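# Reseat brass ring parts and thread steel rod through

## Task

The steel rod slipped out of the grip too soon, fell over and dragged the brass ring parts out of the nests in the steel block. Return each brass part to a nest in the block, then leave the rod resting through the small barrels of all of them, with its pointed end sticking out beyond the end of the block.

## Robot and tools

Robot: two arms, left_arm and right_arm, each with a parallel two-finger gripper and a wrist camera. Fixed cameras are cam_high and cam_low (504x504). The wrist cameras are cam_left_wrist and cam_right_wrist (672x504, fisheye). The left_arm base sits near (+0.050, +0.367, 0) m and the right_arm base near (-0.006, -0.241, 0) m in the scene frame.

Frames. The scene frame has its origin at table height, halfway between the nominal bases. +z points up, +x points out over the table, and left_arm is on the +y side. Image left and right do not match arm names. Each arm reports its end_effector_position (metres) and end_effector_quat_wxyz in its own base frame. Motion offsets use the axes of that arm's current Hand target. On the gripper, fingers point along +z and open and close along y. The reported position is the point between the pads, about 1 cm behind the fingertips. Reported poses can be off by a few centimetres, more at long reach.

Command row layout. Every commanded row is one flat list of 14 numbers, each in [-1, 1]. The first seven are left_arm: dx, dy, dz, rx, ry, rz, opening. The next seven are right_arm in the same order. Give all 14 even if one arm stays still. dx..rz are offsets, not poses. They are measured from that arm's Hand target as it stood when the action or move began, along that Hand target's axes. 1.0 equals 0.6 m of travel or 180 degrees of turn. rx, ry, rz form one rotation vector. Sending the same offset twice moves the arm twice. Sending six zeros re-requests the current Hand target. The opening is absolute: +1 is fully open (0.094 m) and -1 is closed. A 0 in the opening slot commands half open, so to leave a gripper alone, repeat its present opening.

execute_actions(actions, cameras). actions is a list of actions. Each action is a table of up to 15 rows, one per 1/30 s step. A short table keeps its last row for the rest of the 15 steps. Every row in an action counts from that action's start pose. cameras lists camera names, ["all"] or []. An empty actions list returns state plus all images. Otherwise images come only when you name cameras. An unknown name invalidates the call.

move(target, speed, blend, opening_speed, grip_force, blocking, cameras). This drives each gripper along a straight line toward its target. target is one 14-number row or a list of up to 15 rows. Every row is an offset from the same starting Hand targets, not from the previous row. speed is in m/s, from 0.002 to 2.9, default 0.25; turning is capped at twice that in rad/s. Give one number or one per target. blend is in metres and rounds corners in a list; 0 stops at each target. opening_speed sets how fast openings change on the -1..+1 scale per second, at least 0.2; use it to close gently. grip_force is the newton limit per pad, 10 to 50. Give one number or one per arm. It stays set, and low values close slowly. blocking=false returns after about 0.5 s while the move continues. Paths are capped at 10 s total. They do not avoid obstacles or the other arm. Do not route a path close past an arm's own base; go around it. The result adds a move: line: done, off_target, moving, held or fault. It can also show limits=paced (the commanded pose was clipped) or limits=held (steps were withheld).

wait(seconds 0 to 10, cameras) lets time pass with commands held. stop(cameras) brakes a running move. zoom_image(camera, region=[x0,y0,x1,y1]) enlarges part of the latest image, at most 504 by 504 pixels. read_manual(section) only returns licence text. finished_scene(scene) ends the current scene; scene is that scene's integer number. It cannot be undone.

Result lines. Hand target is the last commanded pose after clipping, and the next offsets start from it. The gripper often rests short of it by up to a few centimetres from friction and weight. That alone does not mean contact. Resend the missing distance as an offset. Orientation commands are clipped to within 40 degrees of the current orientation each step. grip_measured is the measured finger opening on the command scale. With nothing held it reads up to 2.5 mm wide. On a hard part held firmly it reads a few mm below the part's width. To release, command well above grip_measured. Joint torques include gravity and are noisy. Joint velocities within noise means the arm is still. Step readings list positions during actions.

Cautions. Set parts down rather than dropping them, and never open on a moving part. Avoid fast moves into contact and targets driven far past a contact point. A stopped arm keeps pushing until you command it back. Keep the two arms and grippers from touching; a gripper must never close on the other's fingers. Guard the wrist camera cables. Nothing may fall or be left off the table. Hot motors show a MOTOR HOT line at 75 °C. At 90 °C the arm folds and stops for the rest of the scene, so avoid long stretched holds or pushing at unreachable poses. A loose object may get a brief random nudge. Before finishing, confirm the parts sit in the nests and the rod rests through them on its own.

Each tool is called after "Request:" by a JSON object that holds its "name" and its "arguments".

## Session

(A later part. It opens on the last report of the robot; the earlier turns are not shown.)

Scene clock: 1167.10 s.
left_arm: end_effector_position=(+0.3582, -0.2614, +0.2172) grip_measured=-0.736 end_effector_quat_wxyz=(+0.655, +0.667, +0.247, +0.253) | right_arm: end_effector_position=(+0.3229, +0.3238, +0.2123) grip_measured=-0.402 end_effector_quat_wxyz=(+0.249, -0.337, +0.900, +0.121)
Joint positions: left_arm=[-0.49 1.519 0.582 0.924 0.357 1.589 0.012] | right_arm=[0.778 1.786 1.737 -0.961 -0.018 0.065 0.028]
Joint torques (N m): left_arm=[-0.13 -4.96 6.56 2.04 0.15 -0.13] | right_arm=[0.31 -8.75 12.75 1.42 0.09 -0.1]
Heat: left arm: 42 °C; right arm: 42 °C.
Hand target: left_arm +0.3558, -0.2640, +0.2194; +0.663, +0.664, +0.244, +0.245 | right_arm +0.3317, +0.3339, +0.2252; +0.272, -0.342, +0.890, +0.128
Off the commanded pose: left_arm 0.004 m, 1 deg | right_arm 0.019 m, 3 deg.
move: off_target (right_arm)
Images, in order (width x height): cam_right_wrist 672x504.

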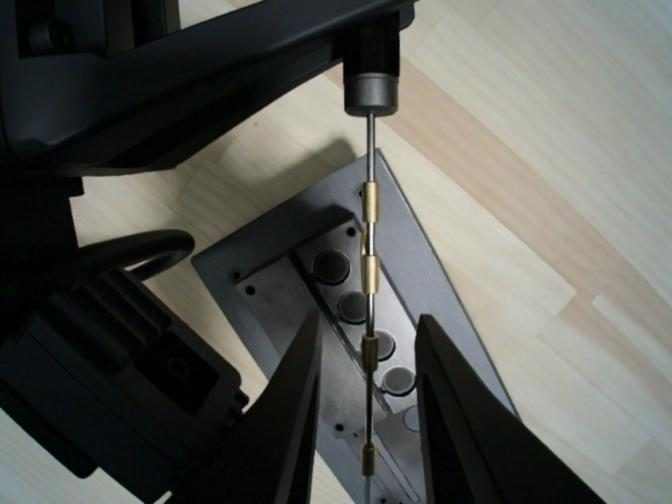

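Request:
{"name": "move", "arguments": {"target": [0,0,0,0,0,0,-0.95,0.00,0,0,0,0,0,-0.97], "cameras": [], "opening_speed": 0.6}}

Request:
{"name": "move", "arguments": {"target": [0,0,0,0,0,0,-0.95,0.034,0,-0.021,0,0,0,-0.97], "cameras": [], "speed": 0.05}}

Scene clock: 1178.07 s.
left_arm: end_effector_position=(+0.3582, -0.2614, +0.2172) grip_measured=-0.736 end_effector_quat_wxyz=(+0.655, +0.667, +0.247, +0.253) | right_arm: end_effector_position=(+0.3227, +0.3240, +0.2123) grip_measured=-0.922 end_effector_quat_wxyz=(+0.249, -0.338, +0.900, +0.122)
Joint positions: left_arm=[-0.49 1.519 0.582 0.924 0.357 1.589 0.012] | right_arm=[0.778 1.786 1.737 -0.961 -0.019 0.065 0.004]
Joint torques (N m): left_arm=[-0.24 -4.98 6.52 2.03 0.14 -0.13] | right_arm=[0.28 -8.7 12.78 1.38 0.09 -0.1]
Heat: left arm: 42 °C; right arm: 42 °C.
Hand target: left_arm +0.3558, -0.2640, +0.2194; +0.663, +0.664, +0.244, +0.245 | right_arm +0.3317, +0.3339, +0.2252; +0.272, -0.342, +0.890, +0.128
Off the commanded pose: left_arm 0.004 m, 1 deg | right_arm 0.019 m, 3 deg.
move: off_target (right_arm)
No camera images: "cameras" was empty.

Scene clock: 1179.13 s.
left_arm: end_effector_position=(+0.3559, -0.2634, +0.2172) grip_measured=-0.736 end_effector_quat_wxyz=(+0.659, +0.668, +0.245, +0.245) | right_arm: end_effector_position=(+0.3137, +0.3163, +0.2142) grip_measured=-0.923 end_effector_quat_wxyz=(+0.248, -0.338, +0.900, +0.124)
Joint positions: left_arm=[-0.49 1.519 0.582 0.924 0.373 1.58 0.012] | right_arm=[0.778 1.741 1.691 -0.961 -0.024 0.065 0.004]
Joint torques (N m): left_arm=[-0.17 -4.92 6.67 2.06 0.07 -0.13] | right_arm=[0.55 -12.57 6.05 1.58 0.09 -0.08]
Heat: left arm: 42 °C; right arm: 42 °C.
Hand target: left_arm +0.3558, -0.2640, +0.2194; +0.663, +0.664, +0.244, +0.245 | right_arm +0.3141, +0.3177, +0.2238; +0.272, -0.342, +0.890, +0.128
Off the commanded pose: left_arm 0.002 m, 1 deg | right_arm 0.010 m, 3 deg.
move: off_target (right_arm)
No camera images: "cameras" was empty.

Request:
{"name": "move", "arguments": {"target": [0,0,0,0,0,0,-0.95,0,0,0,0,0,0,-0.4], "cameras": []}}

Request:
{"name": "move", "arguments": {"target": [0,0,0,0,0,0,-0.95,-0.0580,0,0.037,0,0,0,-0.4], "cameras": ["cam_right_wrist"], "speed": 0.08}}

Scene clock: 1185.43 s.
left_arm: end_effector_position=(+0.3571, -0.2623, +0.2172) grip_measured=-0.736 end_effector_quat_wxyz=(+0.657, +0.668, +0.245, +0.250) | right_arm: end_effector_position=(+0.3141, +0.3151, +0.2166) grip_measured=-0.402 end_effector_quat_wxyz=(+0.252, -0.339, +0.898, +0.121)
Joint positions: left_arm=[-0.49 1.519 0.582 0.924 0.364 1.587 0.012] | right_arm=[0.778 1.735 1.691 -0.961 -0.018 0.061 0.028]
Joint torques (N m): left_arm=[-0.13 -4.98 6.61 2.06 0.06 -0.11] | right_arm=[0.51 -11.9 6.09 1.61 0.09 -0.07]
Motor temperatures (°C): left_arm=[25 26 33 42 24 23 28] | right_arm=[25 36 41 33 23 24 28]
Heat: left arm: 42 °C; right arm: 41 °C.
Hand target: left_arm +0.3558, -0.2640, +0.2194; +0.663, +0.664, +0.244, +0.245 | right_arm +0.3141, +0.3177, +0.2239; +0.272, -0.342, +0.890, +0.128
Off the commanded pose: left_arm 0.003 m, 1 deg | right_arm 0.008 m, 3 deg.
move: off_target (right_arm)
No camera images: "cameras" was empty.

Scene clock: 1186.70 s.
left_arm: end_effector_position=(+0.3571, -0.2623, +0.2172) grip_measured=-0.736 end_effector_quat_wxyz=(+0.657, +0.668, +0.245, +0.250) | right_arm: end_effector_position=(+0.3388, +0.3395, +0.2161) grip_measured=-0.402 end_effector_quat_wxyz=(+0.259, -0.338, +0.896, +0.125)
Joint positions: left_arm=[-0.49 1.519 0.582 0.924 0.364 1.587 0.012] | right_arm=[0.778 1.859 1.833 -0.961 -0.018 0.061 0.028]
Joint torques (N m): left_arm=[-0.14 -4.94 6.63 2.07 0.06 -0.12] | right_arm=[0.1 -9.33 12.75 1.22 0.09 -0.11]
Heat: left arm: 42 °C; right arm: 41 °C.
Hand target: left_arm +0.3558, -0.2640, +0.2194; +0.663, +0.664, +0.244, +0.245 | right_arm +0.3444, +0.3456, +0.2257; +0.272, -0.342, +0.890, +0.128
Off the commanded pose: left_arm 0.003 m, 1 deg | right_arm 0.013 m, 2 deg.
move: off_target (right_arm)
Images, in order (width x height): cam_right_wrist 672x504.

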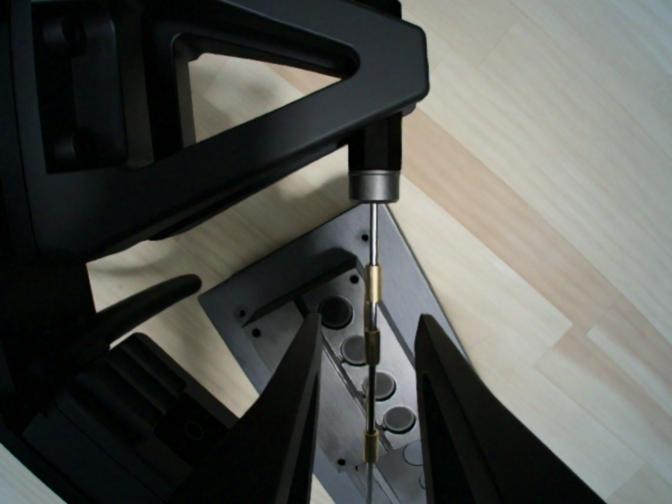

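Request:
{"name": "move", "arguments": {"target": [0,0,0,0,0,0,-0.95,0.00,0,0,0,0,0,-0.97], "cameras": [], "opening_speed": 0.6}}

Request:
{"name": "move", "arguments": {"target": [0,0,0,0,0,0,-0.95,0.028,0,-0.019,0,0,0,-0.97], "cameras": [], "speed": 0.05}}

Request:
{"name": "move", "arguments": {"target": [0,0,0,0,0,0,-0.95,0,0,0,0,0,0,-0.2], "cameras": ["cam_right_wrist","cam_left_wrist"]}}

Scene clock: 1197.80 s.
left_arm: end_effector_position=(+0.3571, -0.2623, +0.2172) grip_measured=-0.736 end_effector_quat_wxyz=(+0.657, +0.668, +0.245, +0.250) | right_arm: end_effector_position=(+0.3386, +0.3397, +0.2161) grip_measured=-0.924 end_effector_quat_wxyz=(+0.259, -0.339, +0.896, +0.126)
Joint positions: left_arm=[-0.49 1.519 0.582 0.924 0.364 1.587 0.012] | right_arm=[0.778 1.859 1.833 -0.961 -0.019 0.061 0.004]
Joint torques (N m): left_arm=[-0.13 -4.94 6.52 2.06 0.04 -0.13] | right_arm=[0.16 -9.33 12.68 1.23 0.09 -0.13]
Heat: left arm: 42 °C; right arm: 42 °C.
Hand target: left_arm +0.3558, -0.2640, +0.2194; +0.663, +0.664, +0.244, +0.245 | right_arm +0.3444, +0.3456, +0.2257; +0.272, -0.342, +0.890, +0.128
Off the commanded pose: left_arm 0.003 m, 1 deg | right_arm 0.013 m, 2 deg.
move: off_target (right_arm)
No camera images: "cameras" was empty.

Scene clock: 1198.87 s.
left_arm: end_effector_position=(+0.3571, -0.2623, +0.2172) grip_measured=-0.736 end_effector_quat_wxyz=(+0.657, +0.667, +0.246, +0.249) | right_arm: end_effector_position=(+0.3323, +0.3334, +0.2170) grip_measured=-0.924 end_effector_quat_wxyz=(+0.257, -0.339, +0.896, +0.125)
Joint positions: left_arm=[-0.49 1.519 0.582 0.924 0.364 1.584 0.012] | right_arm=[0.778 1.827 1.798 -0.962 -0.019 0.061 0.004]
Joint torques (N m): left_arm=[-0.09 -5 6.56 2.06 0.08 -0.13] | right_arm=[0.32 -13.53 6.06 1.42 0.1 -0.09]
Heat: left arm: 42 °C; right arm: 42 °C.
Hand target: left_arm +0.3559, -0.2639, +0.2194; +0.663, +0.664, +0.244, +0.245 | right_arm +0.3295, +0.3318, +0.2253; +0.272, -0.342, +0.890, +0.128
Off the commanded pose: left_arm 0.003 m, 1 deg | right_arm 0.009 m, 2 deg.
move: done
No camera images: "cameras" was empty.

Scene clock: 1199.67 s.
left_arm: end_effector_position=(+0.3571, -0.2623, +0.2172) grip_measured=-0.736 end_effector_quat_wxyz=(+0.657, +0.668, +0.245, +0.250) | right_arm: end_effector_position=(+0.3323, +0.3331, +0.2196) grip_measured=-0.203 end_effector_quat_wxyz=(+0.260, -0.338, +0.896, +0.126)
Joint positions: left_arm=[-0.49 1.519 0.582 0.924 0.364 1.587 0.012] | right_arm=[0.778 1.822 1.798 -0.961 -0.018 0.062 0.037]
Joint torques (N m): left_arm=[-0.08 -4.9 6.53 2.04 0.04 -0.11] | right_arm=[0.34 -12.97 6.09 1.44 0.09 -0.11]
Heat: left arm: 42 °C; right arm: 42 °C.
Hand target: left_arm +0.3559, -0.2639, +0.2194; +0.663, +0.664, +0.244, +0.245 | right_arm +0.3295, +0.3319, +0.2253; +0.272, -0.342, +0.890, +0.128
Off the commanded pose: left_arm 0.003 m, 1 deg | right_arm 0.007 m, 2 deg.
move: done
Images, in order (width x height): cam_left_wrist 672x504, cam_right_wrist 672x504.

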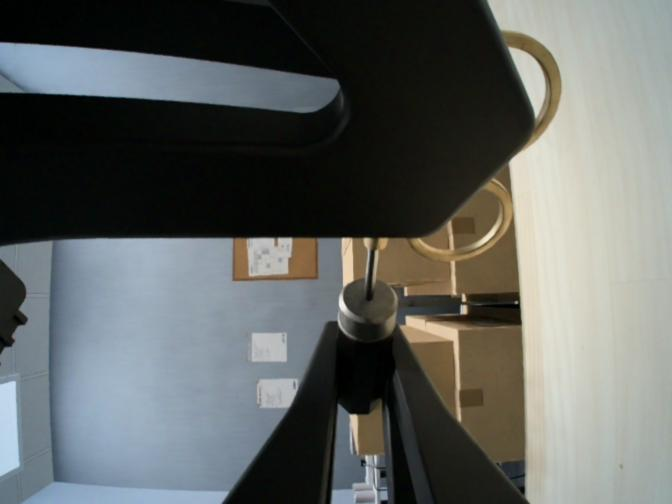

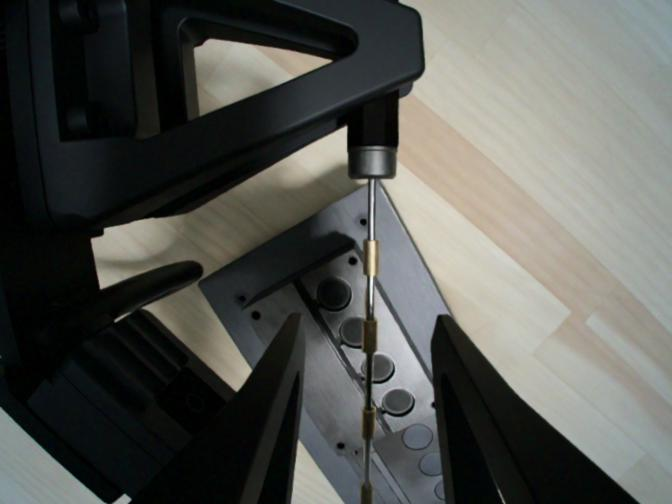

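Request:
{"name": "move", "arguments": {"target": [0,0,0,0,0,0,-0.95,-0.022,0,-0.1475,0,0,0,-0.2], "cameras": ["cam_right_wrist"], "speed": 0.12}}

Request:
{"name": "zoom_image", "arguments": {"camera": "cam_right_wrist", "region": [230, 100, 500, 504]}}

Scene clock: 1239.70 s.
left_arm: end_effector_position=(+0.3571, -0.2623, +0.2172) grip_measured=-0.736 end_effector_quat_wxyz=(+0.657, +0.668, +0.245, +0.250) | right_arm: end_effector_position=(+0.3080, +0.3091, +0.2923) grip_measured=-0.203 end_effector_quat_wxyz=(+0.269, -0.337, +0.893, +0.129)
Joint positions: left_arm=[-0.49 1.519 0.582 0.924 0.364 1.587 0.012] | right_arm=[0.778 1.771 2.032 -1.226 -0.018 0.062 0.037]
Joint torques (N m): left_arm=[-0.1 -4.88 6.43 2.05 0.07 -0.14] | right_arm=[-0.31 -10.37 11.58 0.8 0.06 -0.17]
Heat: left arm: 42 °C; right arm: 40 °C.
Hand target: left_arm +0.3559, -0.2639, +0.2194; +0.663, +0.664, +0.244, +0.245 | right_arm +0.3026, +0.3024, +0.3054; +0.272, -0.342, +0.890, +0.128
Off the commanded pose: left_arm 0.003 m, 1 deg | right_arm 0.016 m, 1 deg.
move: off_target (right_arm)
Images, in order (width x height): cam_right_wrist 672x504.

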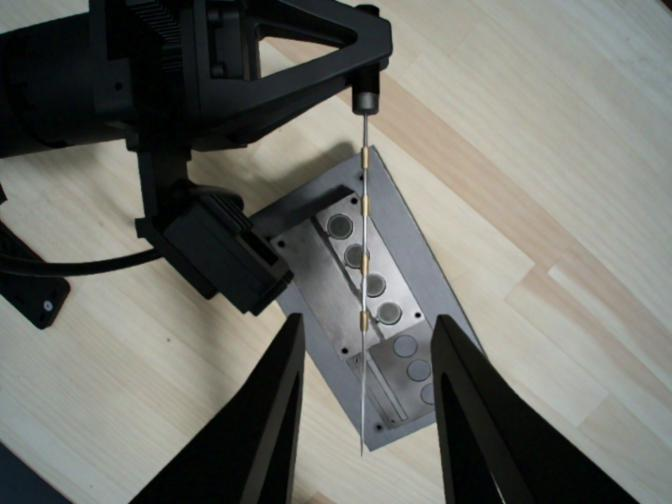

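Scaled by 1.248 from the camera's 672x504 image, which has a finer 960x720 frame.

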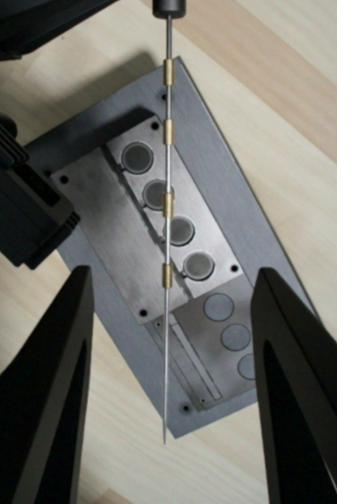

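Request:
{"name": "move", "arguments": {"target": [0,0,0,0,0,0,-0.95,-0.0257,0,0.1847,0,0,0,-0.3], "cameras": ["cam_right_wrist"], "speed": 0.1}}

Scene clock: 1260.13 s.
left_arm: end_effector_position=(+0.3571, -0.2623, +0.2172) grip_measured=-0.736 end_effector_quat_wxyz=(+0.657, +0.668, +0.245, +0.250) | right_arm: end_effector_position=(+0.3487, +0.3492, +0.2293) grip_measured=-0.297 end_effector_quat_wxyz=(+0.260, -0.338, +0.896, +0.125)
Joint positions: left_arm=[-0.49 1.519 0.582 0.924 0.364 1.587 0.012] | right_arm=[0.778 1.934 1.987 -1.039 -0.018 0.062 0.033]
Joint torques (N m): left_arm=[-0.09 -4.98 6.5 2.07 0.05 -0.13] | right_arm=[0.06 -10.25 6.35 1.81 0.07 -0.13]
Heat: left arm: 42 °C; right arm: 44 °C.
Hand target: left_arm +0.3559, -0.2639, +0.2194; +0.663, +0.664, +0.244, +0.245 | right_arm +0.3561, +0.3565, +0.2234; +0.272, -0.342, +0.890, +0.128
Off the commanded pose: left_arm 0.003 m, 1 deg | right_arm 0.012 m, 2 deg.
move: off_target (right_arm)
Images, in order (width x height): cam_right_wrist 672x504.

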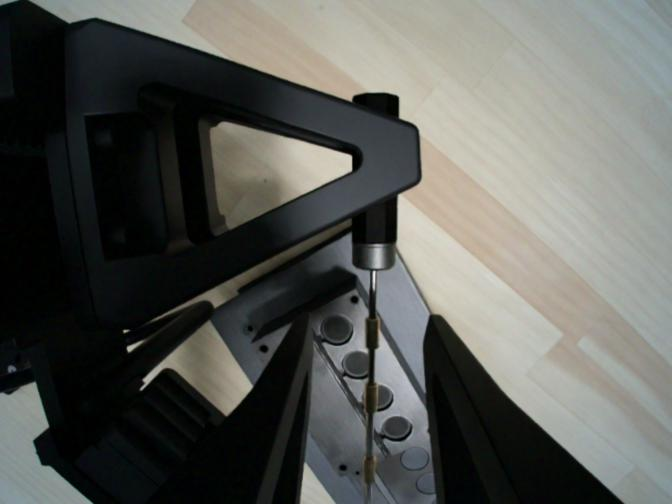

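Request:
{"name": "move", "arguments": {"target": [0,0,0,0,0,0,-0.95,-0.0015,0,0.02,0,0,0,-0.4], "cameras": ["cam_right_wrist"], "speed": 0.06}}

Scene clock: 1270.73 s.
left_arm: end_effector_position=(+0.3571, -0.2623, +0.2172) grip_measured=-0.736 end_effector_quat_wxyz=(+0.657, +0.668, +0.245, +0.250) | right_arm: end_effector_position=(+0.3542, +0.3547, +0.2241) grip_measured=-0.397 end_effector_quat_wxyz=(+0.264, -0.337, +0.895, +0.127)
Joint positions: left_arm=[-0.49 1.519 0.582 0.924 0.364 1.587 0.012] | right_arm=[0.778 1.953 1.987 -1.011 -0.018 0.062 0.028]
Joint torques (N m): left_arm=[-0.17 -4.88 6.52 2.05 0.05 -0.14] | right_arm=[0.02 -10.09 5.94 1.8 0.08 -0.12]
Heat: left arm: 42 °C; right arm: 43 °C.
Hand target: left_arm +0.3559, -0.2639, +0.2194; +0.663, +0.664, +0.244, +0.245 | right_arm +0.3614, +0.3620, +0.2142; +0.272, -0.342, +0.890, +0.128
Off the commanded pose: left_arm 0.003 m, 1 deg | right_arm 0.014 m, 1 deg.
move: off_target (right_arm)
Images, in order (width x height): cam_right_wrist 672x504.

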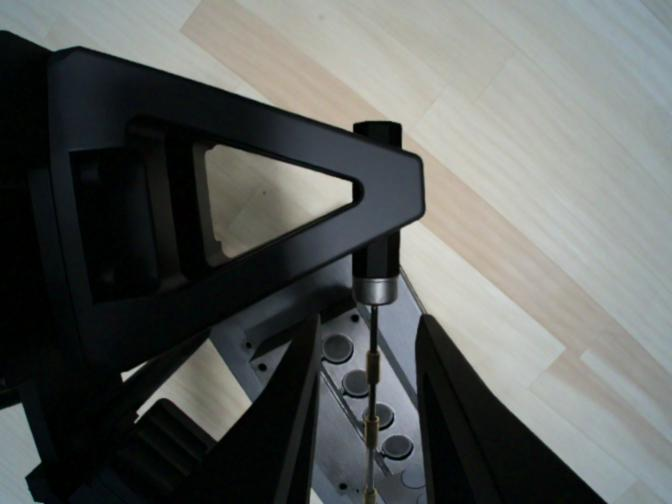

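Request:
{"name": "move", "arguments": {"target": [0,0,0,0,0,0,-0.95,0,0,0,0,0,0,-0.97], "cameras": [], "opening_speed": 0.6}}

Request:
{"name": "move", "arguments": {"target": [0,0,0,0,0,0,-0.95,-0.0115,0,0.0025,0,0,0,-0.97], "cameras": [], "speed": 0.05}}

Scene clock: 1278.43 s.
left_arm: end_effector_position=(+0.3571, -0.2623, +0.2172) grip_measured=-0.736 end_effector_quat_wxyz=(+0.657, +0.668, +0.245, +0.250) | right_arm: end_effector_position=(+0.3545, +0.3549, +0.2243) grip_measured=-0.930 end_effector_quat_wxyz=(+0.264, -0.336, +0.895, +0.127)
Joint positions: left_arm=[-0.49 1.519 0.582 0.924 0.364 1.587 0.012] | right_arm=[0.778 1.953 1.987 -1.01 -0.018 0.064 0.003]
Joint torques (N m): left_arm=[-0.09 -4.98 6.48 2.06 0.07 -0.15] | right_arm=[0.08 -10.07 5.89 1.82 0.07 -0.12]
Heat: left arm: 42 °C; right arm: 42 °C.
Hand target: left_arm +0.3559, -0.2639, +0.2194; +0.663, +0.664, +0.244, +0.245 | right_arm +0.3614, +0.3620, +0.2142; +0.272, -0.342, +0.890, +0.128
Off the commanded pose: left_arm 0.003 m, 1 deg | right_arm 0.014 m, 1 deg.
move: off_target (right_arm)
No camera images: "cameras" was empty.

Scene clock: 1279.97 s.
left_arm: end_effector_position=(+0.3573, -0.2621, +0.2157) grip_measured=-0.736 end_effector_quat_wxyz=(+0.655, +0.669, +0.247, +0.249) | right_arm: end_effector_position=(+0.3583, +0.3599, +0.2205) grip_measured=-0.931 end_effector_quat_wxyz=(+0.267, -0.336, +0.894, +0.131)
Joint positions: left_arm=[-0.49 1.519 0.582 0.918 0.363 1.587 0.012] | right_arm=[0.778 1.967 1.987 -0.987 -0.022 0.065 0.003]
Joint torques (N m): left_arm=[-0.16 -4.85 6.53 2.12 0.09 -0.1] | right_arm=[0.01 -8.8 11.07 1.39 0.07 -0.13]
Heat: left arm: 42 °C; right arm: 42 °C.
Hand target: left_arm +0.3559, -0.2640, +0.2194; +0.663, +0.664, +0.244, +0.245 | right_arm +0.3662, +0.3663, +0.2169; +0.272, -0.342, +0.890, +0.128
Off the commanded pose: left_arm 0.004 m, 1 deg | right_arm 0.011 m, 1 deg.
move: off_target (right_arm)
No camera images: "cameras" was empty.

Request:
{"name": "move", "arguments": {"target": [0,0,0,0,0,0,-0.95,0,0,0,0,0,0,-0.3], "cameras": []}}

Request:
{"name": "move", "arguments": {"target": [0,0,0,0,0,0,-0.95,0.0257,0,-0.20,0,0,0,-0.2], "cameras": ["cam_right_wrist"], "speed": 0.1}}

Request:
{"name": "zoom_image", "arguments": {"camera": "cam_right_wrist", "region": [230, 100, 500, 504]}}

Scene clock: 1288.03 s.
left_arm: end_effector_position=(+0.3573, -0.2621, +0.2157) grip_measured=-0.736 end_effector_quat_wxyz=(+0.655, +0.669, +0.247, +0.249) | right_arm: end_effector_position=(+0.3605, +0.3609, +0.2110) grip_measured=-0.303 end_effector_quat_wxyz=(+0.260, -0.337, +0.896, +0.126)
Joint positions: left_arm=[-0.49 1.519 0.582 0.918 0.363 1.587 0.012] | right_arm=[0.778 1.987 1.987 -0.985 -0.018 0.064 0.033]
Joint torques (N m): left_arm=[-0.16 -5 6.56 2.11 0.08 -0.12] | right_arm=[0.02 -10.62 11.26 1.34 0.06 -0.12]
Heat: left arm: 42 °C; right arm: 44 °C.
Hand target: left_arm +0.3559, -0.2640, +0.2194; +0.663, +0.664, +0.244, +0.245 | right_arm +0.3662, +0.3663, +0.2169; +0.272, -0.342, +0.890, +0.128
Off the commanded pose: left_arm 0.004 m, 1 deg | right_arm 0.010 m, 2 deg.
move: done
No camera images: "cameras" was empty.

Scene clock: 1290.43 s.
left_arm: end_effector_position=(+0.3573, -0.2621, +0.2157) grip_measured=-0.736 end_effector_quat_wxyz=(+0.655, +0.669, +0.247, +0.249) | right_arm: end_effector_position=(+0.3150, +0.3160, +0.2915) grip_measured=-0.203 end_effector_quat_wxyz=(+0.267, -0.335, +0.894, +0.129)
Joint positions: left_arm=[-0.49 1.519 0.582 0.918 0.363 1.587 0.012] | right_arm=[0.778 1.818 2.09 -1.241 -0.018 0.065 0.037]
Joint torques (N m): left_arm=[-0.08 -4.96 6.49 2.13 0.08 -0.13] | right_arm=[-0.35 -11.22 11.36 0.81 0.03 -0.19]
Heat: left arm: 43 °C; right arm: 44 °C.
Hand target: left_arm +0.3559, -0.2640, +0.2194; +0.663, +0.664, +0.244, +0.245 | right_arm +0.3091, +0.3083, +0.3062; +0.272, -0.342, +0.891, +0.128
Off the commanded pose: left_arm 0.004 m, 1 deg | right_arm 0.018 m, 1 deg.
move: off_target (right_arm)
Images, in order (width x height): cam_right_wrist 672x504.

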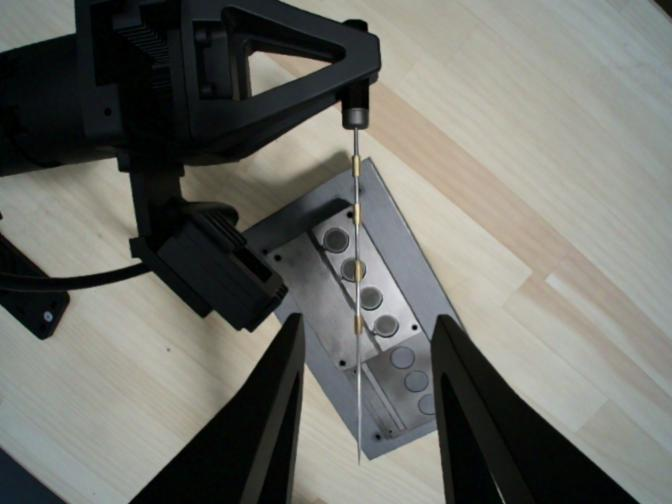

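Scaled by 1.248 from the camera's 672x504 image, which has a finer 960x720 frame.

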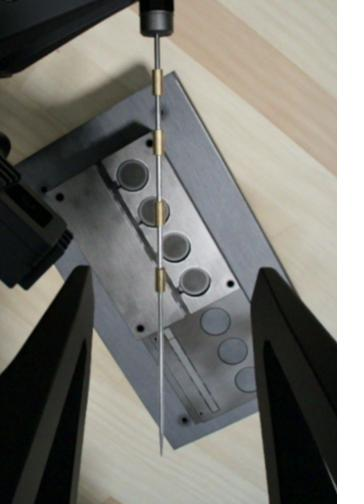

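Request:
{"name": "move", "arguments": {"target": [-0.1,-0.04,-0.078,0.298,0.155,-0.081,-0.95,0,0,0,0,0,0,-0.2], "cameras": ["all"], "speed": 0.08}}

Request:
{"name": "zoom_image", "arguments": {"camera": "cam_right_wrist", "region": [200, 100, 530, 504]}}

Scene clock: 1331.63 s.
left_arm: end_effector_position=(+0.2932, -0.2647, +0.1879) grip_measured=-0.736 end_effector_quat_wxyz=(+0.344, +0.780, +0.485, +0.194) | right_arm: end_effector_position=(+0.3150, +0.3160, +0.2915) grip_measured=-0.203 end_effector_quat_wxyz=(+0.267, -0.335, +0.894, +0.129)
Joint positions: left_arm=[-0.851 1.373 1.071 -0.487 -0.252 1.282 0.012] | right_arm=[0.778 1.818 2.09 -1.241 -0.018 0.065 0.037]
Joint torques (N m): left_arm=[0.03 -4.94 7.64 1.58 -0.16 0.02] | right_arm=[-0.36 -11.26 11.41 0.8 0.04 -0.17]
Heat: left arm: 42 °C; right arm: 42 °C.
Hand target: left_arm +0.2945, -0.2649, +0.1891; +0.347, +0.777, +0.487, +0.196 (not the last commanded pose) | right_arm +0.3091, +0.3083, +0.3062; +0.272, -0.342, +0.891, +0.128
Off the commanded pose: left_arm 0.015 m, 14 deg | right_arm 0.018 m, 1 deg.
move: held (left_arm; a check stopped the path), off_target (right_arm); limits=held
pose unreachable (left arm): on one or more control steps of this call, first in action 0 (counted from 0), this arm could not follow its commanded pose, so it was not sent that pose on those steps. It may still have moved: this result reports where it is.
cause: moving toward the commanded pose would bring a part of the arm too close to another arm (this arm's wrist (the part past joint 4) and the right arm's gripper housing, 11 mm apart when this arm was first held).

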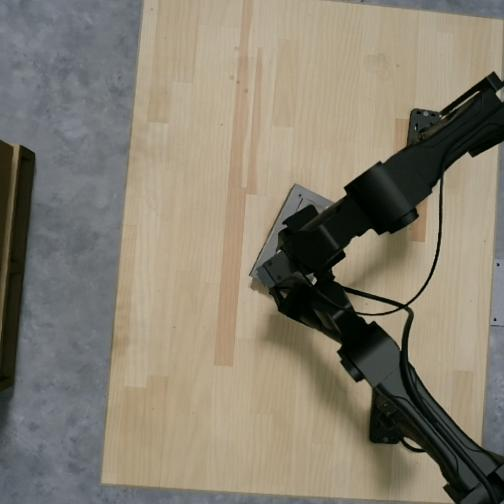

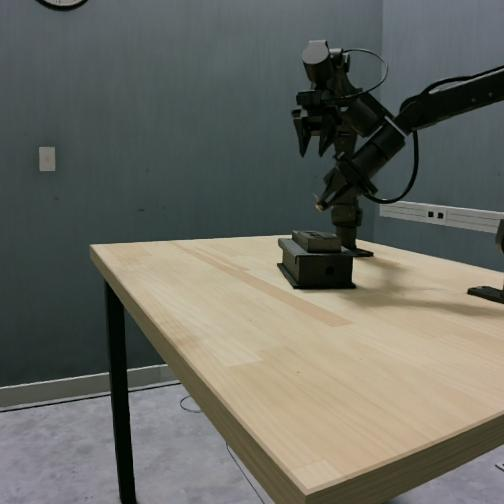

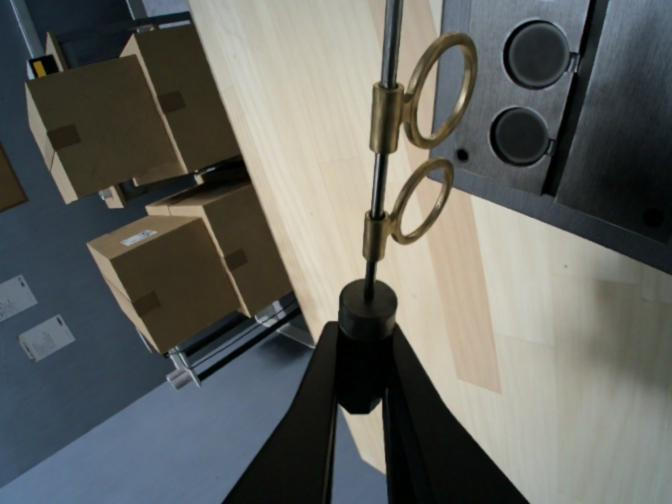

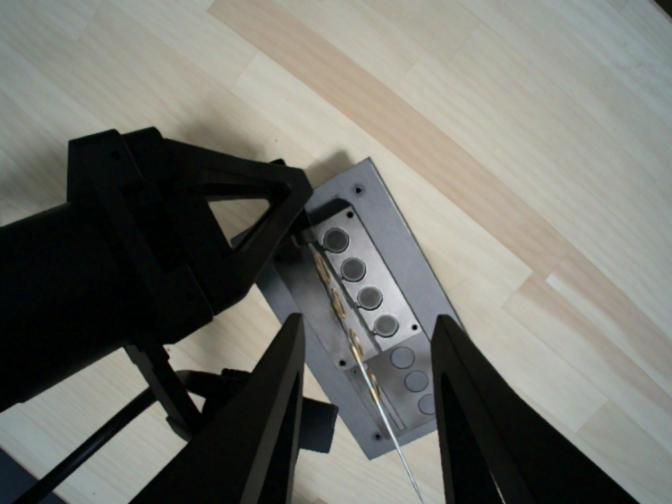

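Scaled by 1.248 from the camera's 672x504 image, which has a finer 960x720 frame.

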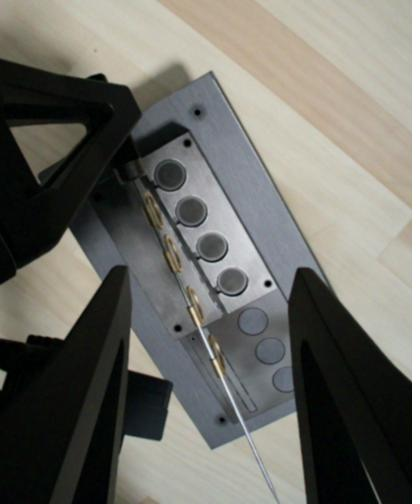

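Request:
{"name": "move", "arguments": {"target": [0,0,0,0,0,0,-0.95,-0.02,-0.12,-0.06,0,0,0,-0.9], "cameras": ["cam_right_wrist"], "speed": 0.12}}

Scene clock: 1339.87 s.
left_arm: end_effector_position=(+0.2932, -0.2647, +0.1879) grip_measured=-0.736 end_effector_quat_wxyz=(+0.344, +0.780, +0.485, +0.194) | right_arm: end_effector_position=(+0.3571, +0.2470, +0.3410) grip_measured=-0.898 end_effector_quat_wxyz=(+0.287, -0.330, +0.891, +0.123)
Joint positions: left_arm=[-0.851 1.373 1.071 -0.487 -0.252 1.282 0.012] | right_arm=[0.552 1.903 2.429 -1.471 -0.122 -0.117 0.005]
Joint torques (N m): left_arm=[-0.01 -4.94 7.6 1.58 -0.14 -0.03] | right_arm=[-0.29 -8.18 10.28 0.83 -0.23 -0.17]
Heat: left arm: 41 °C; right arm: 42 °C.
Hand target: left_arm +0.2945, -0.2649, +0.1891; +0.347, +0.777, +0.487, +0.196 | right_arm +0.3511, +0.2472, +0.3397; +0.272, -0.342, +0.890, +0.128
Off the commanded pose: left_arm 0.002 m, 1 deg | right_arm 0.006 m, 2 deg.
move: done
Images, in order (width x height): cam_right_wrist 672x504.

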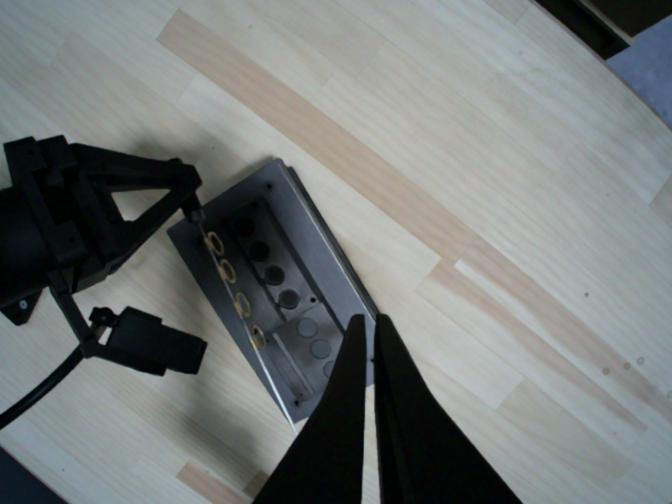

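Request:
{"name": "move", "arguments": {"target": [0.002,-0.0487,0.0455,0.0656,0.0351,-0.0245,-0.95,0,0,0,0,0,0,-0.9], "cameras": ["cam_right_wrist","cam_left_wrist","cam_low"], "speed": 0.08}}

Request:
{"name": "zoom_image", "arguments": {"camera": "cam_right_wrist", "region": [130, 150, 400, 450]}}

Request:
{"name": "zoom_image", "arguments": {"camera": "cam_low", "region": [250, 170, 400, 310]}}

Scene clock: 1389.03 s.
left_arm: end_effector_position=(+0.2890, -0.2583, +0.1355) grip_measured=-0.736 end_effector_quat_wxyz=(+0.237, +0.785, +0.546, +0.170) | right_arm: end_effector_position=(+0.3569, +0.2469, +0.3407) grip_measured=-0.898 end_effector_quat_wxyz=(+0.287, -0.330, +0.891, +0.123)
Joint positions: left_arm=[-0.862 1.541 1.154 -0.656 -0.282 1.141 0.012] | right_arm=[0.552 1.903 2.429 -1.473 -0.122 -0.117 0.005]
Joint torques (N m): left_arm=[-0.53 -5 12.16 0.88 -0.28 -0.15] | right_arm=[-0.18 -8.14 10.35 0.82 -0.22 -0.18]
Heat: left arm: 39 °C; right arm: 43 °C.
Hand target: left_arm +0.2945, -0.2649, +0.1490; +0.245, +0.777, +0.553, +0.174 | right_arm +0.3511, +0.2472, +0.3397; +0.272, -0.342, +0.890, +0.128
Off the commanded pose: left_arm 0.016 m, 2 deg | right_arm 0.006 m, 2 deg.
move: off_target (left_arm)
Images, in order (width x height): cam_low 504x504, cam_left_wrist 672x504, cam_right_wrist 672x504.

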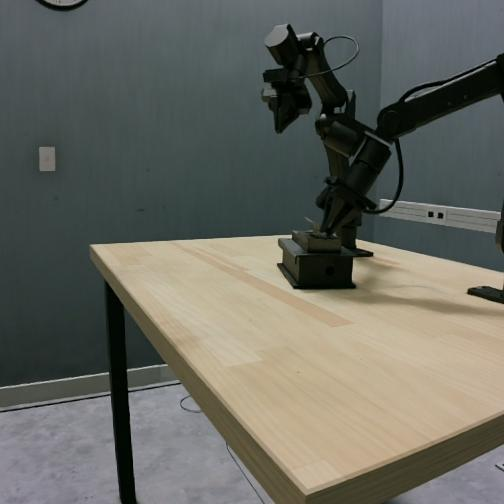

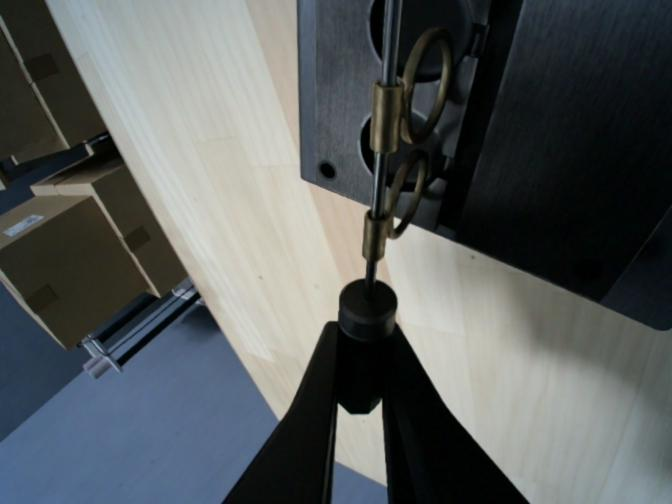

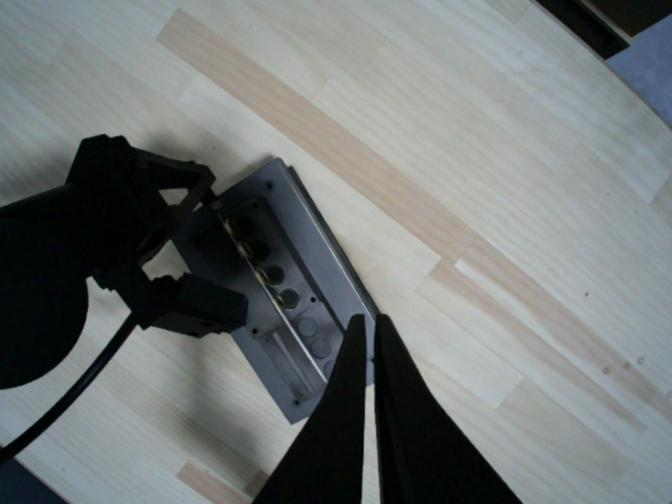

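Scaled by 1.680 from the camera's 672x504 image, which has a finer 960x720 frame.

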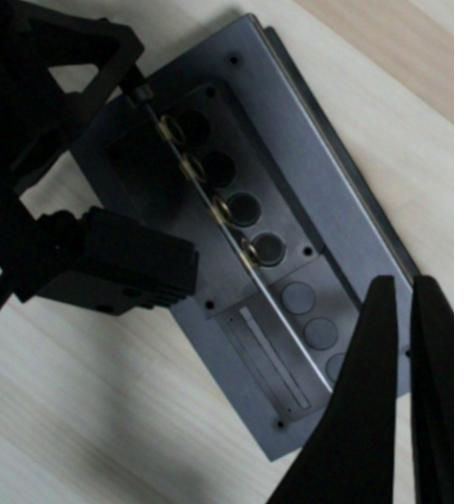

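Scaled by 3.360 from the camera's 504x504 image, which has a finer 720x720 frame.

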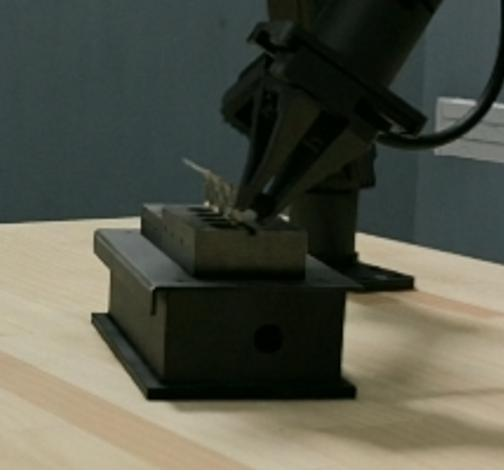

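Request:
{"name": "move", "arguments": {"target": [-0.008,-0.012,0.018,0,0.0227,0.016,-0.95,0,0,0,0,0,0,-0.9], "cameras": ["cam_right_wrist","cam_left_wrist","cam_low"], "speed": 0.05}}

Request:
{"name": "zoom_image", "arguments": {"camera": "cam_right_wrist", "region": [170, 170, 370, 400]}}

Request:
{"name": "zoom_image", "arguments": {"camera": "cam_low", "region": [270, 190, 370, 290]}}

Scene clock: 1427.87 s.
left_arm: end_effector_position=(+0.2928, -0.2651, +0.1358) grip_measured=-0.736 end_effector_quat_wxyz=(+0.232, +0.778, +0.548, +0.204) | right_arm: end_effector_position=(+0.3569, +0.2469, +0.3407) grip_measured=-0.898 end_effector_quat_wxyz=(+0.287, -0.330, +0.891, +0.123)
Joint positions: left_arm=[-0.906 1.581 1.183 -0.656 -0.374 1.109 0.012] | right_arm=[0.552 1.903 2.429 -1.473 -0.122 -0.117 0.005]
Joint torques (N m): left_arm=[-1.03 -4.33 10.26 0.84 -0.3 0.01] | right_arm=[-0.29 -8.16 10.4 0.85 -0.21 -0.17]
Motor temperatures (°C): left_arm=[25 25 39 36 24 23 28] | right_arm=[25 35 43 30 23 24 27]
Heat: left arm: 39 °C; right arm: 43 °C.
Hand target: left_arm +0.2931, -0.2696, +0.1361; +0.221, +0.784, +0.541, +0.208 | right_arm +0.3511, +0.2472, +0.3397; +0.272, -0.342, +0.890, +0.128
Off the commanded pose: left_arm 0.004 m, 2 deg | right_arm 0.006 m, 2 deg.
move: done
Images, in order (width x height): cam_low 504x504, cam_left_wrist 672x504, cam_right_wrist 672x504.

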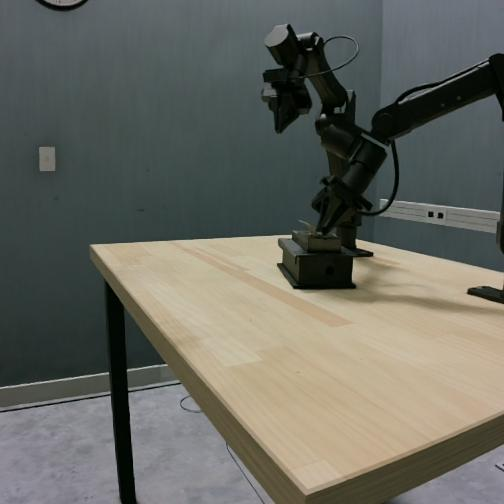

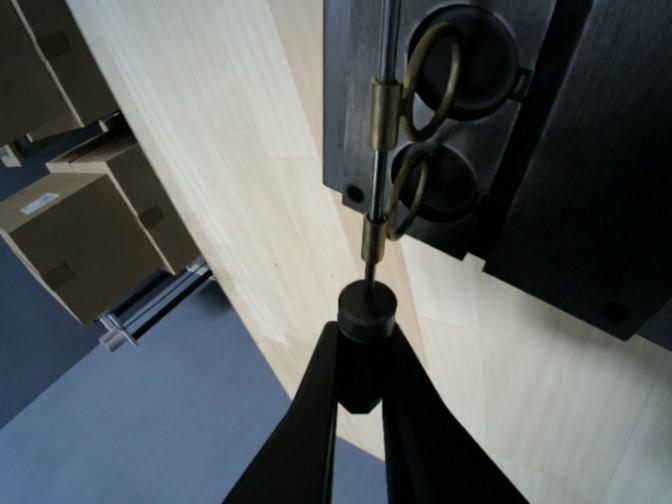

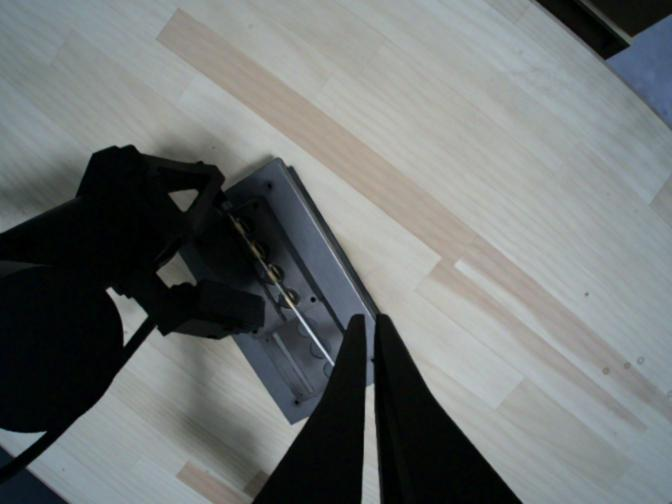

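Scaled by 2.191 from the camera's 672x504 image, which has a finer 960x720 frame.

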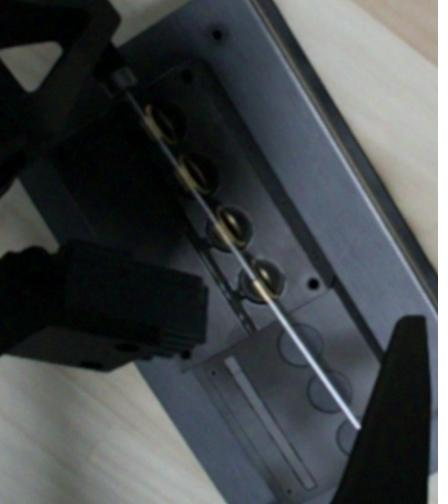

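Scaled by 5.040 from the camera's 504x504 image, which has a finer 720x720 frame.

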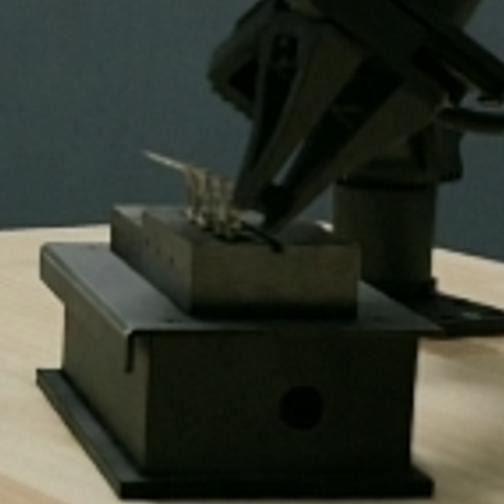

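Request:
{"name": "move", "arguments": {"target": [-0.005,-0.0215,0.011,-0.001,-0.0098,0.0135,-0.95,0,0,0,0,0,0,-0.9], "cameras": ["cam_right_wrist","cam_left_wrist","cam_low"], "speed": 0.05}}

Request:
{"name": "zoom_image", "arguments": {"camera": "cam_right_wrist", "region": [170, 170, 370, 400]}}

Request:
{"name": "zoom_image", "arguments": {"camera": "cam_low", "region": [270, 190, 370, 290]}}

Scene clock: 1473.03 s.
left_arm: end_effector_position=(+0.2949, -0.2682, +0.1360) grip_measured=-0.736 end_effector_quat_wxyz=(+0.239, +0.779, +0.541, +0.206) | right_arm: end_effector_position=(+0.3569, +0.2469, +0.3407) grip_measured=-0.898 end_effector_quat_wxyz=(+0.287, -0.330, +0.891, +0.123)
Joint positions: left_arm=[-0.907 1.581 1.175 -0.629 -0.374 1.124 0.012] | right_arm=[0.552 1.903 2.429 -1.473 -0.122 -0.117 0.005]
Joint torques (N m): left_arm=[-1.06 -6.06 4.66 1.28 0.01 0.32] | right_arm=[-0.25 -8.13 10.33 0.83 -0.22 -0.19]
Heat: left arm: 39 °C; right arm: 44 °C.
Hand target: left_arm +0.2861, -0.2692, +0.1231; +0.226, +0.798, +0.521, +0.201 | right_arm +0.3511, +0.2472, +0.3397; +0.272, -0.342, +0.890, +0.128
Off the commanded pose: left_arm 0.016 m, 4 deg | right_arm 0.006 m, 2 deg.
move: off_target (left_arm)
Images, in order (width x height): cam_low 504x504, cam_left_wrist 672x504, cam_right_wrist 672x504.

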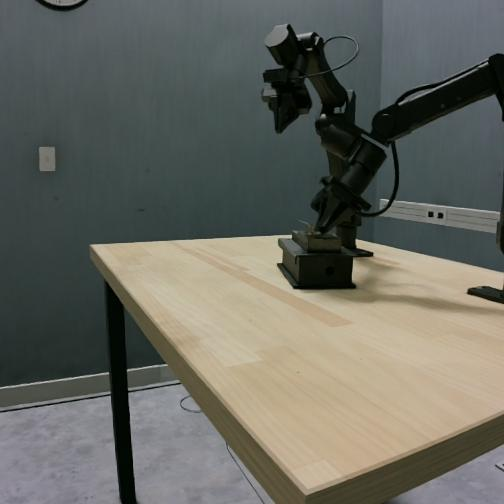

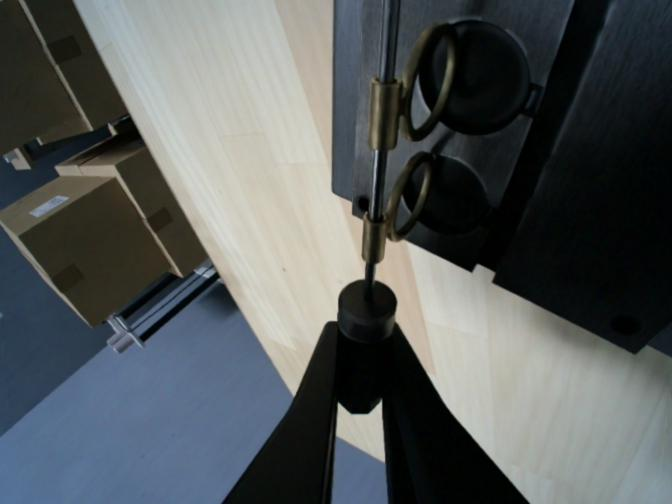

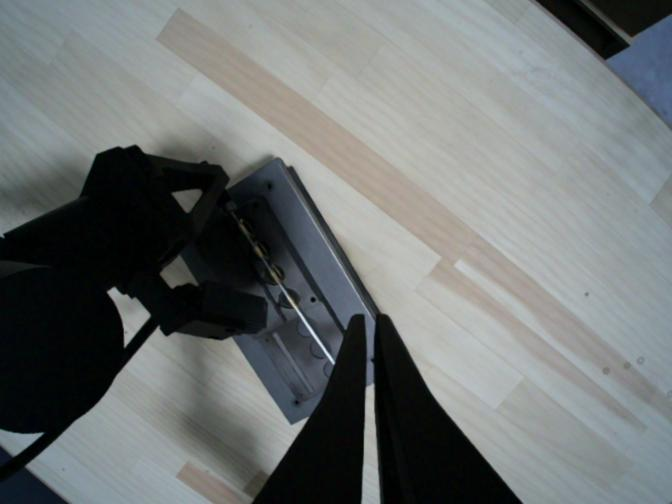

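Scaled by 2.191 from the camera's 672x504 image, which has a finer 960x720 frame.

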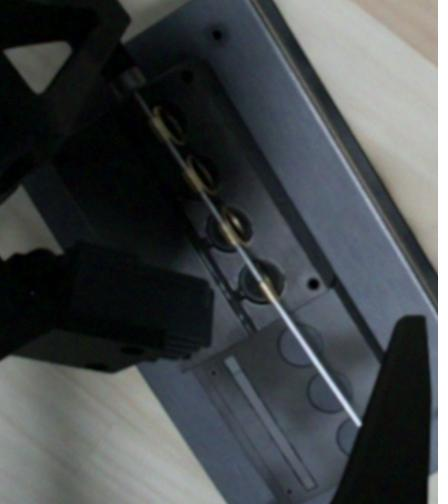

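Scaled by 5.040 from the camera's 504x504 image, which has a finer 720x720 frame.

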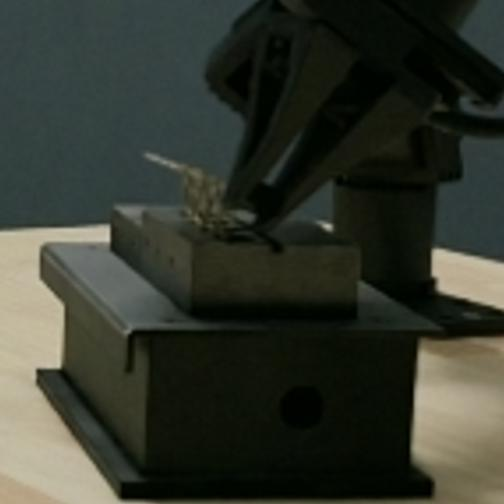

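Request:
{"name": "move", "arguments": {"target": [0,-0.006,0.0085,0,0,0,-0.95,0,0,0,0,0,0,-0.9], "cameras": ["cam_right_wrist","cam_left_wrist"], "speed": 0.05}}

Request:
{"name": "zoom_image", "arguments": {"camera": "cam_right_wrist", "region": [170, 170, 370, 400]}}

Scene clock: 1482.47 s.
left_arm: end_effector_position=(+0.2973, -0.2713, +0.1344) grip_measured=-0.736 end_effector_quat_wxyz=(+0.250, +0.776, +0.541, +0.207) | right_arm: end_effector_position=(+0.3569, +0.2469, +0.3407) grip_measured=-0.898 end_effector_quat_wxyz=(+0.287, -0.330, +0.891, +0.123)
Joint positions: left_arm=[-0.907 1.581 1.156 -0.587 -0.374 1.126 0.012] | right_arm=[0.552 1.903 2.429 -1.473 -0.122 -0.117 0.005]
Joint torques (N m): left_arm=[-0.81 -5.82 4.3 1.16 0.02 0.35] | right_arm=[-0.28 -8.14 10.35 0.84 -0.24 -0.18]
Heat: left arm: 36 °C; right arm: 44 °C.
Hand target: left_arm +0.2862, -0.2686, +0.1168; +0.226, +0.798, +0.521, +0.201 | right_arm +0.3511, +0.2472, +0.3397; +0.272, -0.342, +0.890, +0.128
Off the commanded pose: left_arm 0.021 m, 4 deg | right_arm 0.006 m, 2 deg.
move: off_target (left_arm)
Images, in order (width x height): cam_left_wrist 672x504, cam_right_wrist 672x504.

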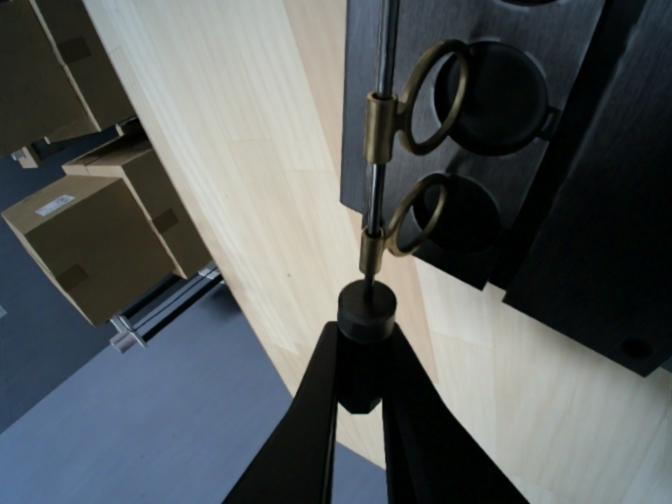

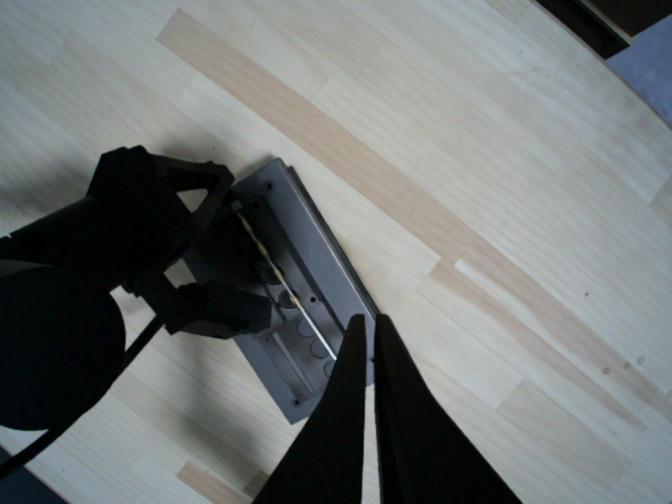

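Scaled by 2.191 from the camera's 672x504 image, which has a finer 960x720 frame.

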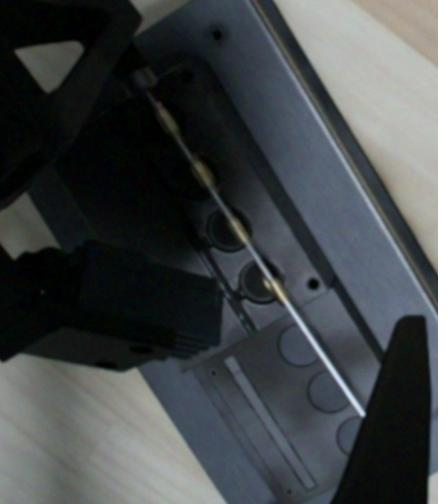

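Request:
{"name": "move", "arguments": {"target": [0,0.033,-0.045,0,0,0,-0.95,0,0,0,0,0,0,-0.9], "cameras": ["cam_left_wrist"], "speed": 0.06}}

Scene clock: 1500.47 s.
left_arm: end_effector_position=(+0.2872, -0.2688, +0.1368) grip_measured=-0.736 end_effector_quat_wxyz=(+0.226, +0.790, +0.533, +0.200) | right_arm: end_effector_position=(+0.3569, +0.2469, +0.3407) grip_measured=-0.898 end_effector_quat_wxyz=(+0.287, -0.330, +0.891, +0.123)
Joint positions: left_arm=[-0.918 1.581 1.194 -0.678 -0.363 1.132 0.012] | right_arm=[0.552 1.903 2.429 -1.473 -0.122 -0.117 0.005]
Joint torques (N m): left_arm=[-0.53 -6.82 11 0.7 -0.17 0.23] | right_arm=[-0.28 -8.16 10.4 0.84 -0.24 -0.17]
Heat: left arm: 35 °C; right arm: 44 °C.
Hand target: left_arm +0.2859, -0.2716, +0.1502; +0.226, +0.798, +0.521, +0.201 | right_arm +0.3511, +0.2472, +0.3397; +0.272, -0.342, +0.890, +0.128
Off the commanded pose: left_arm 0.014 m, 2 deg | right_arm 0.006 m, 2 deg.
move: off_target (left_arm)
Images, in order (width x height): cam_left_wrist 672x504.

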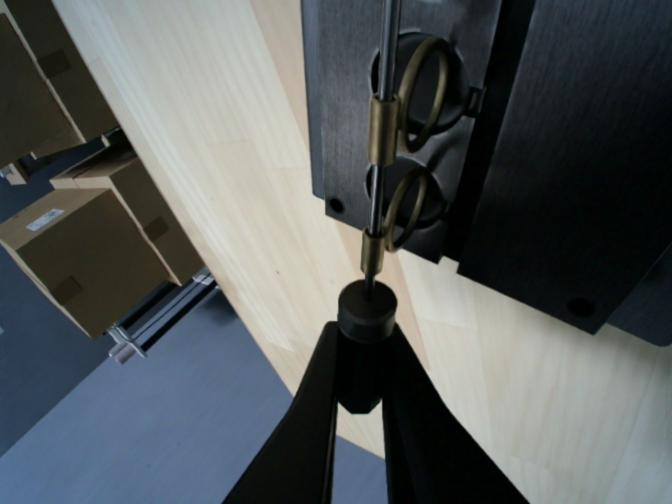

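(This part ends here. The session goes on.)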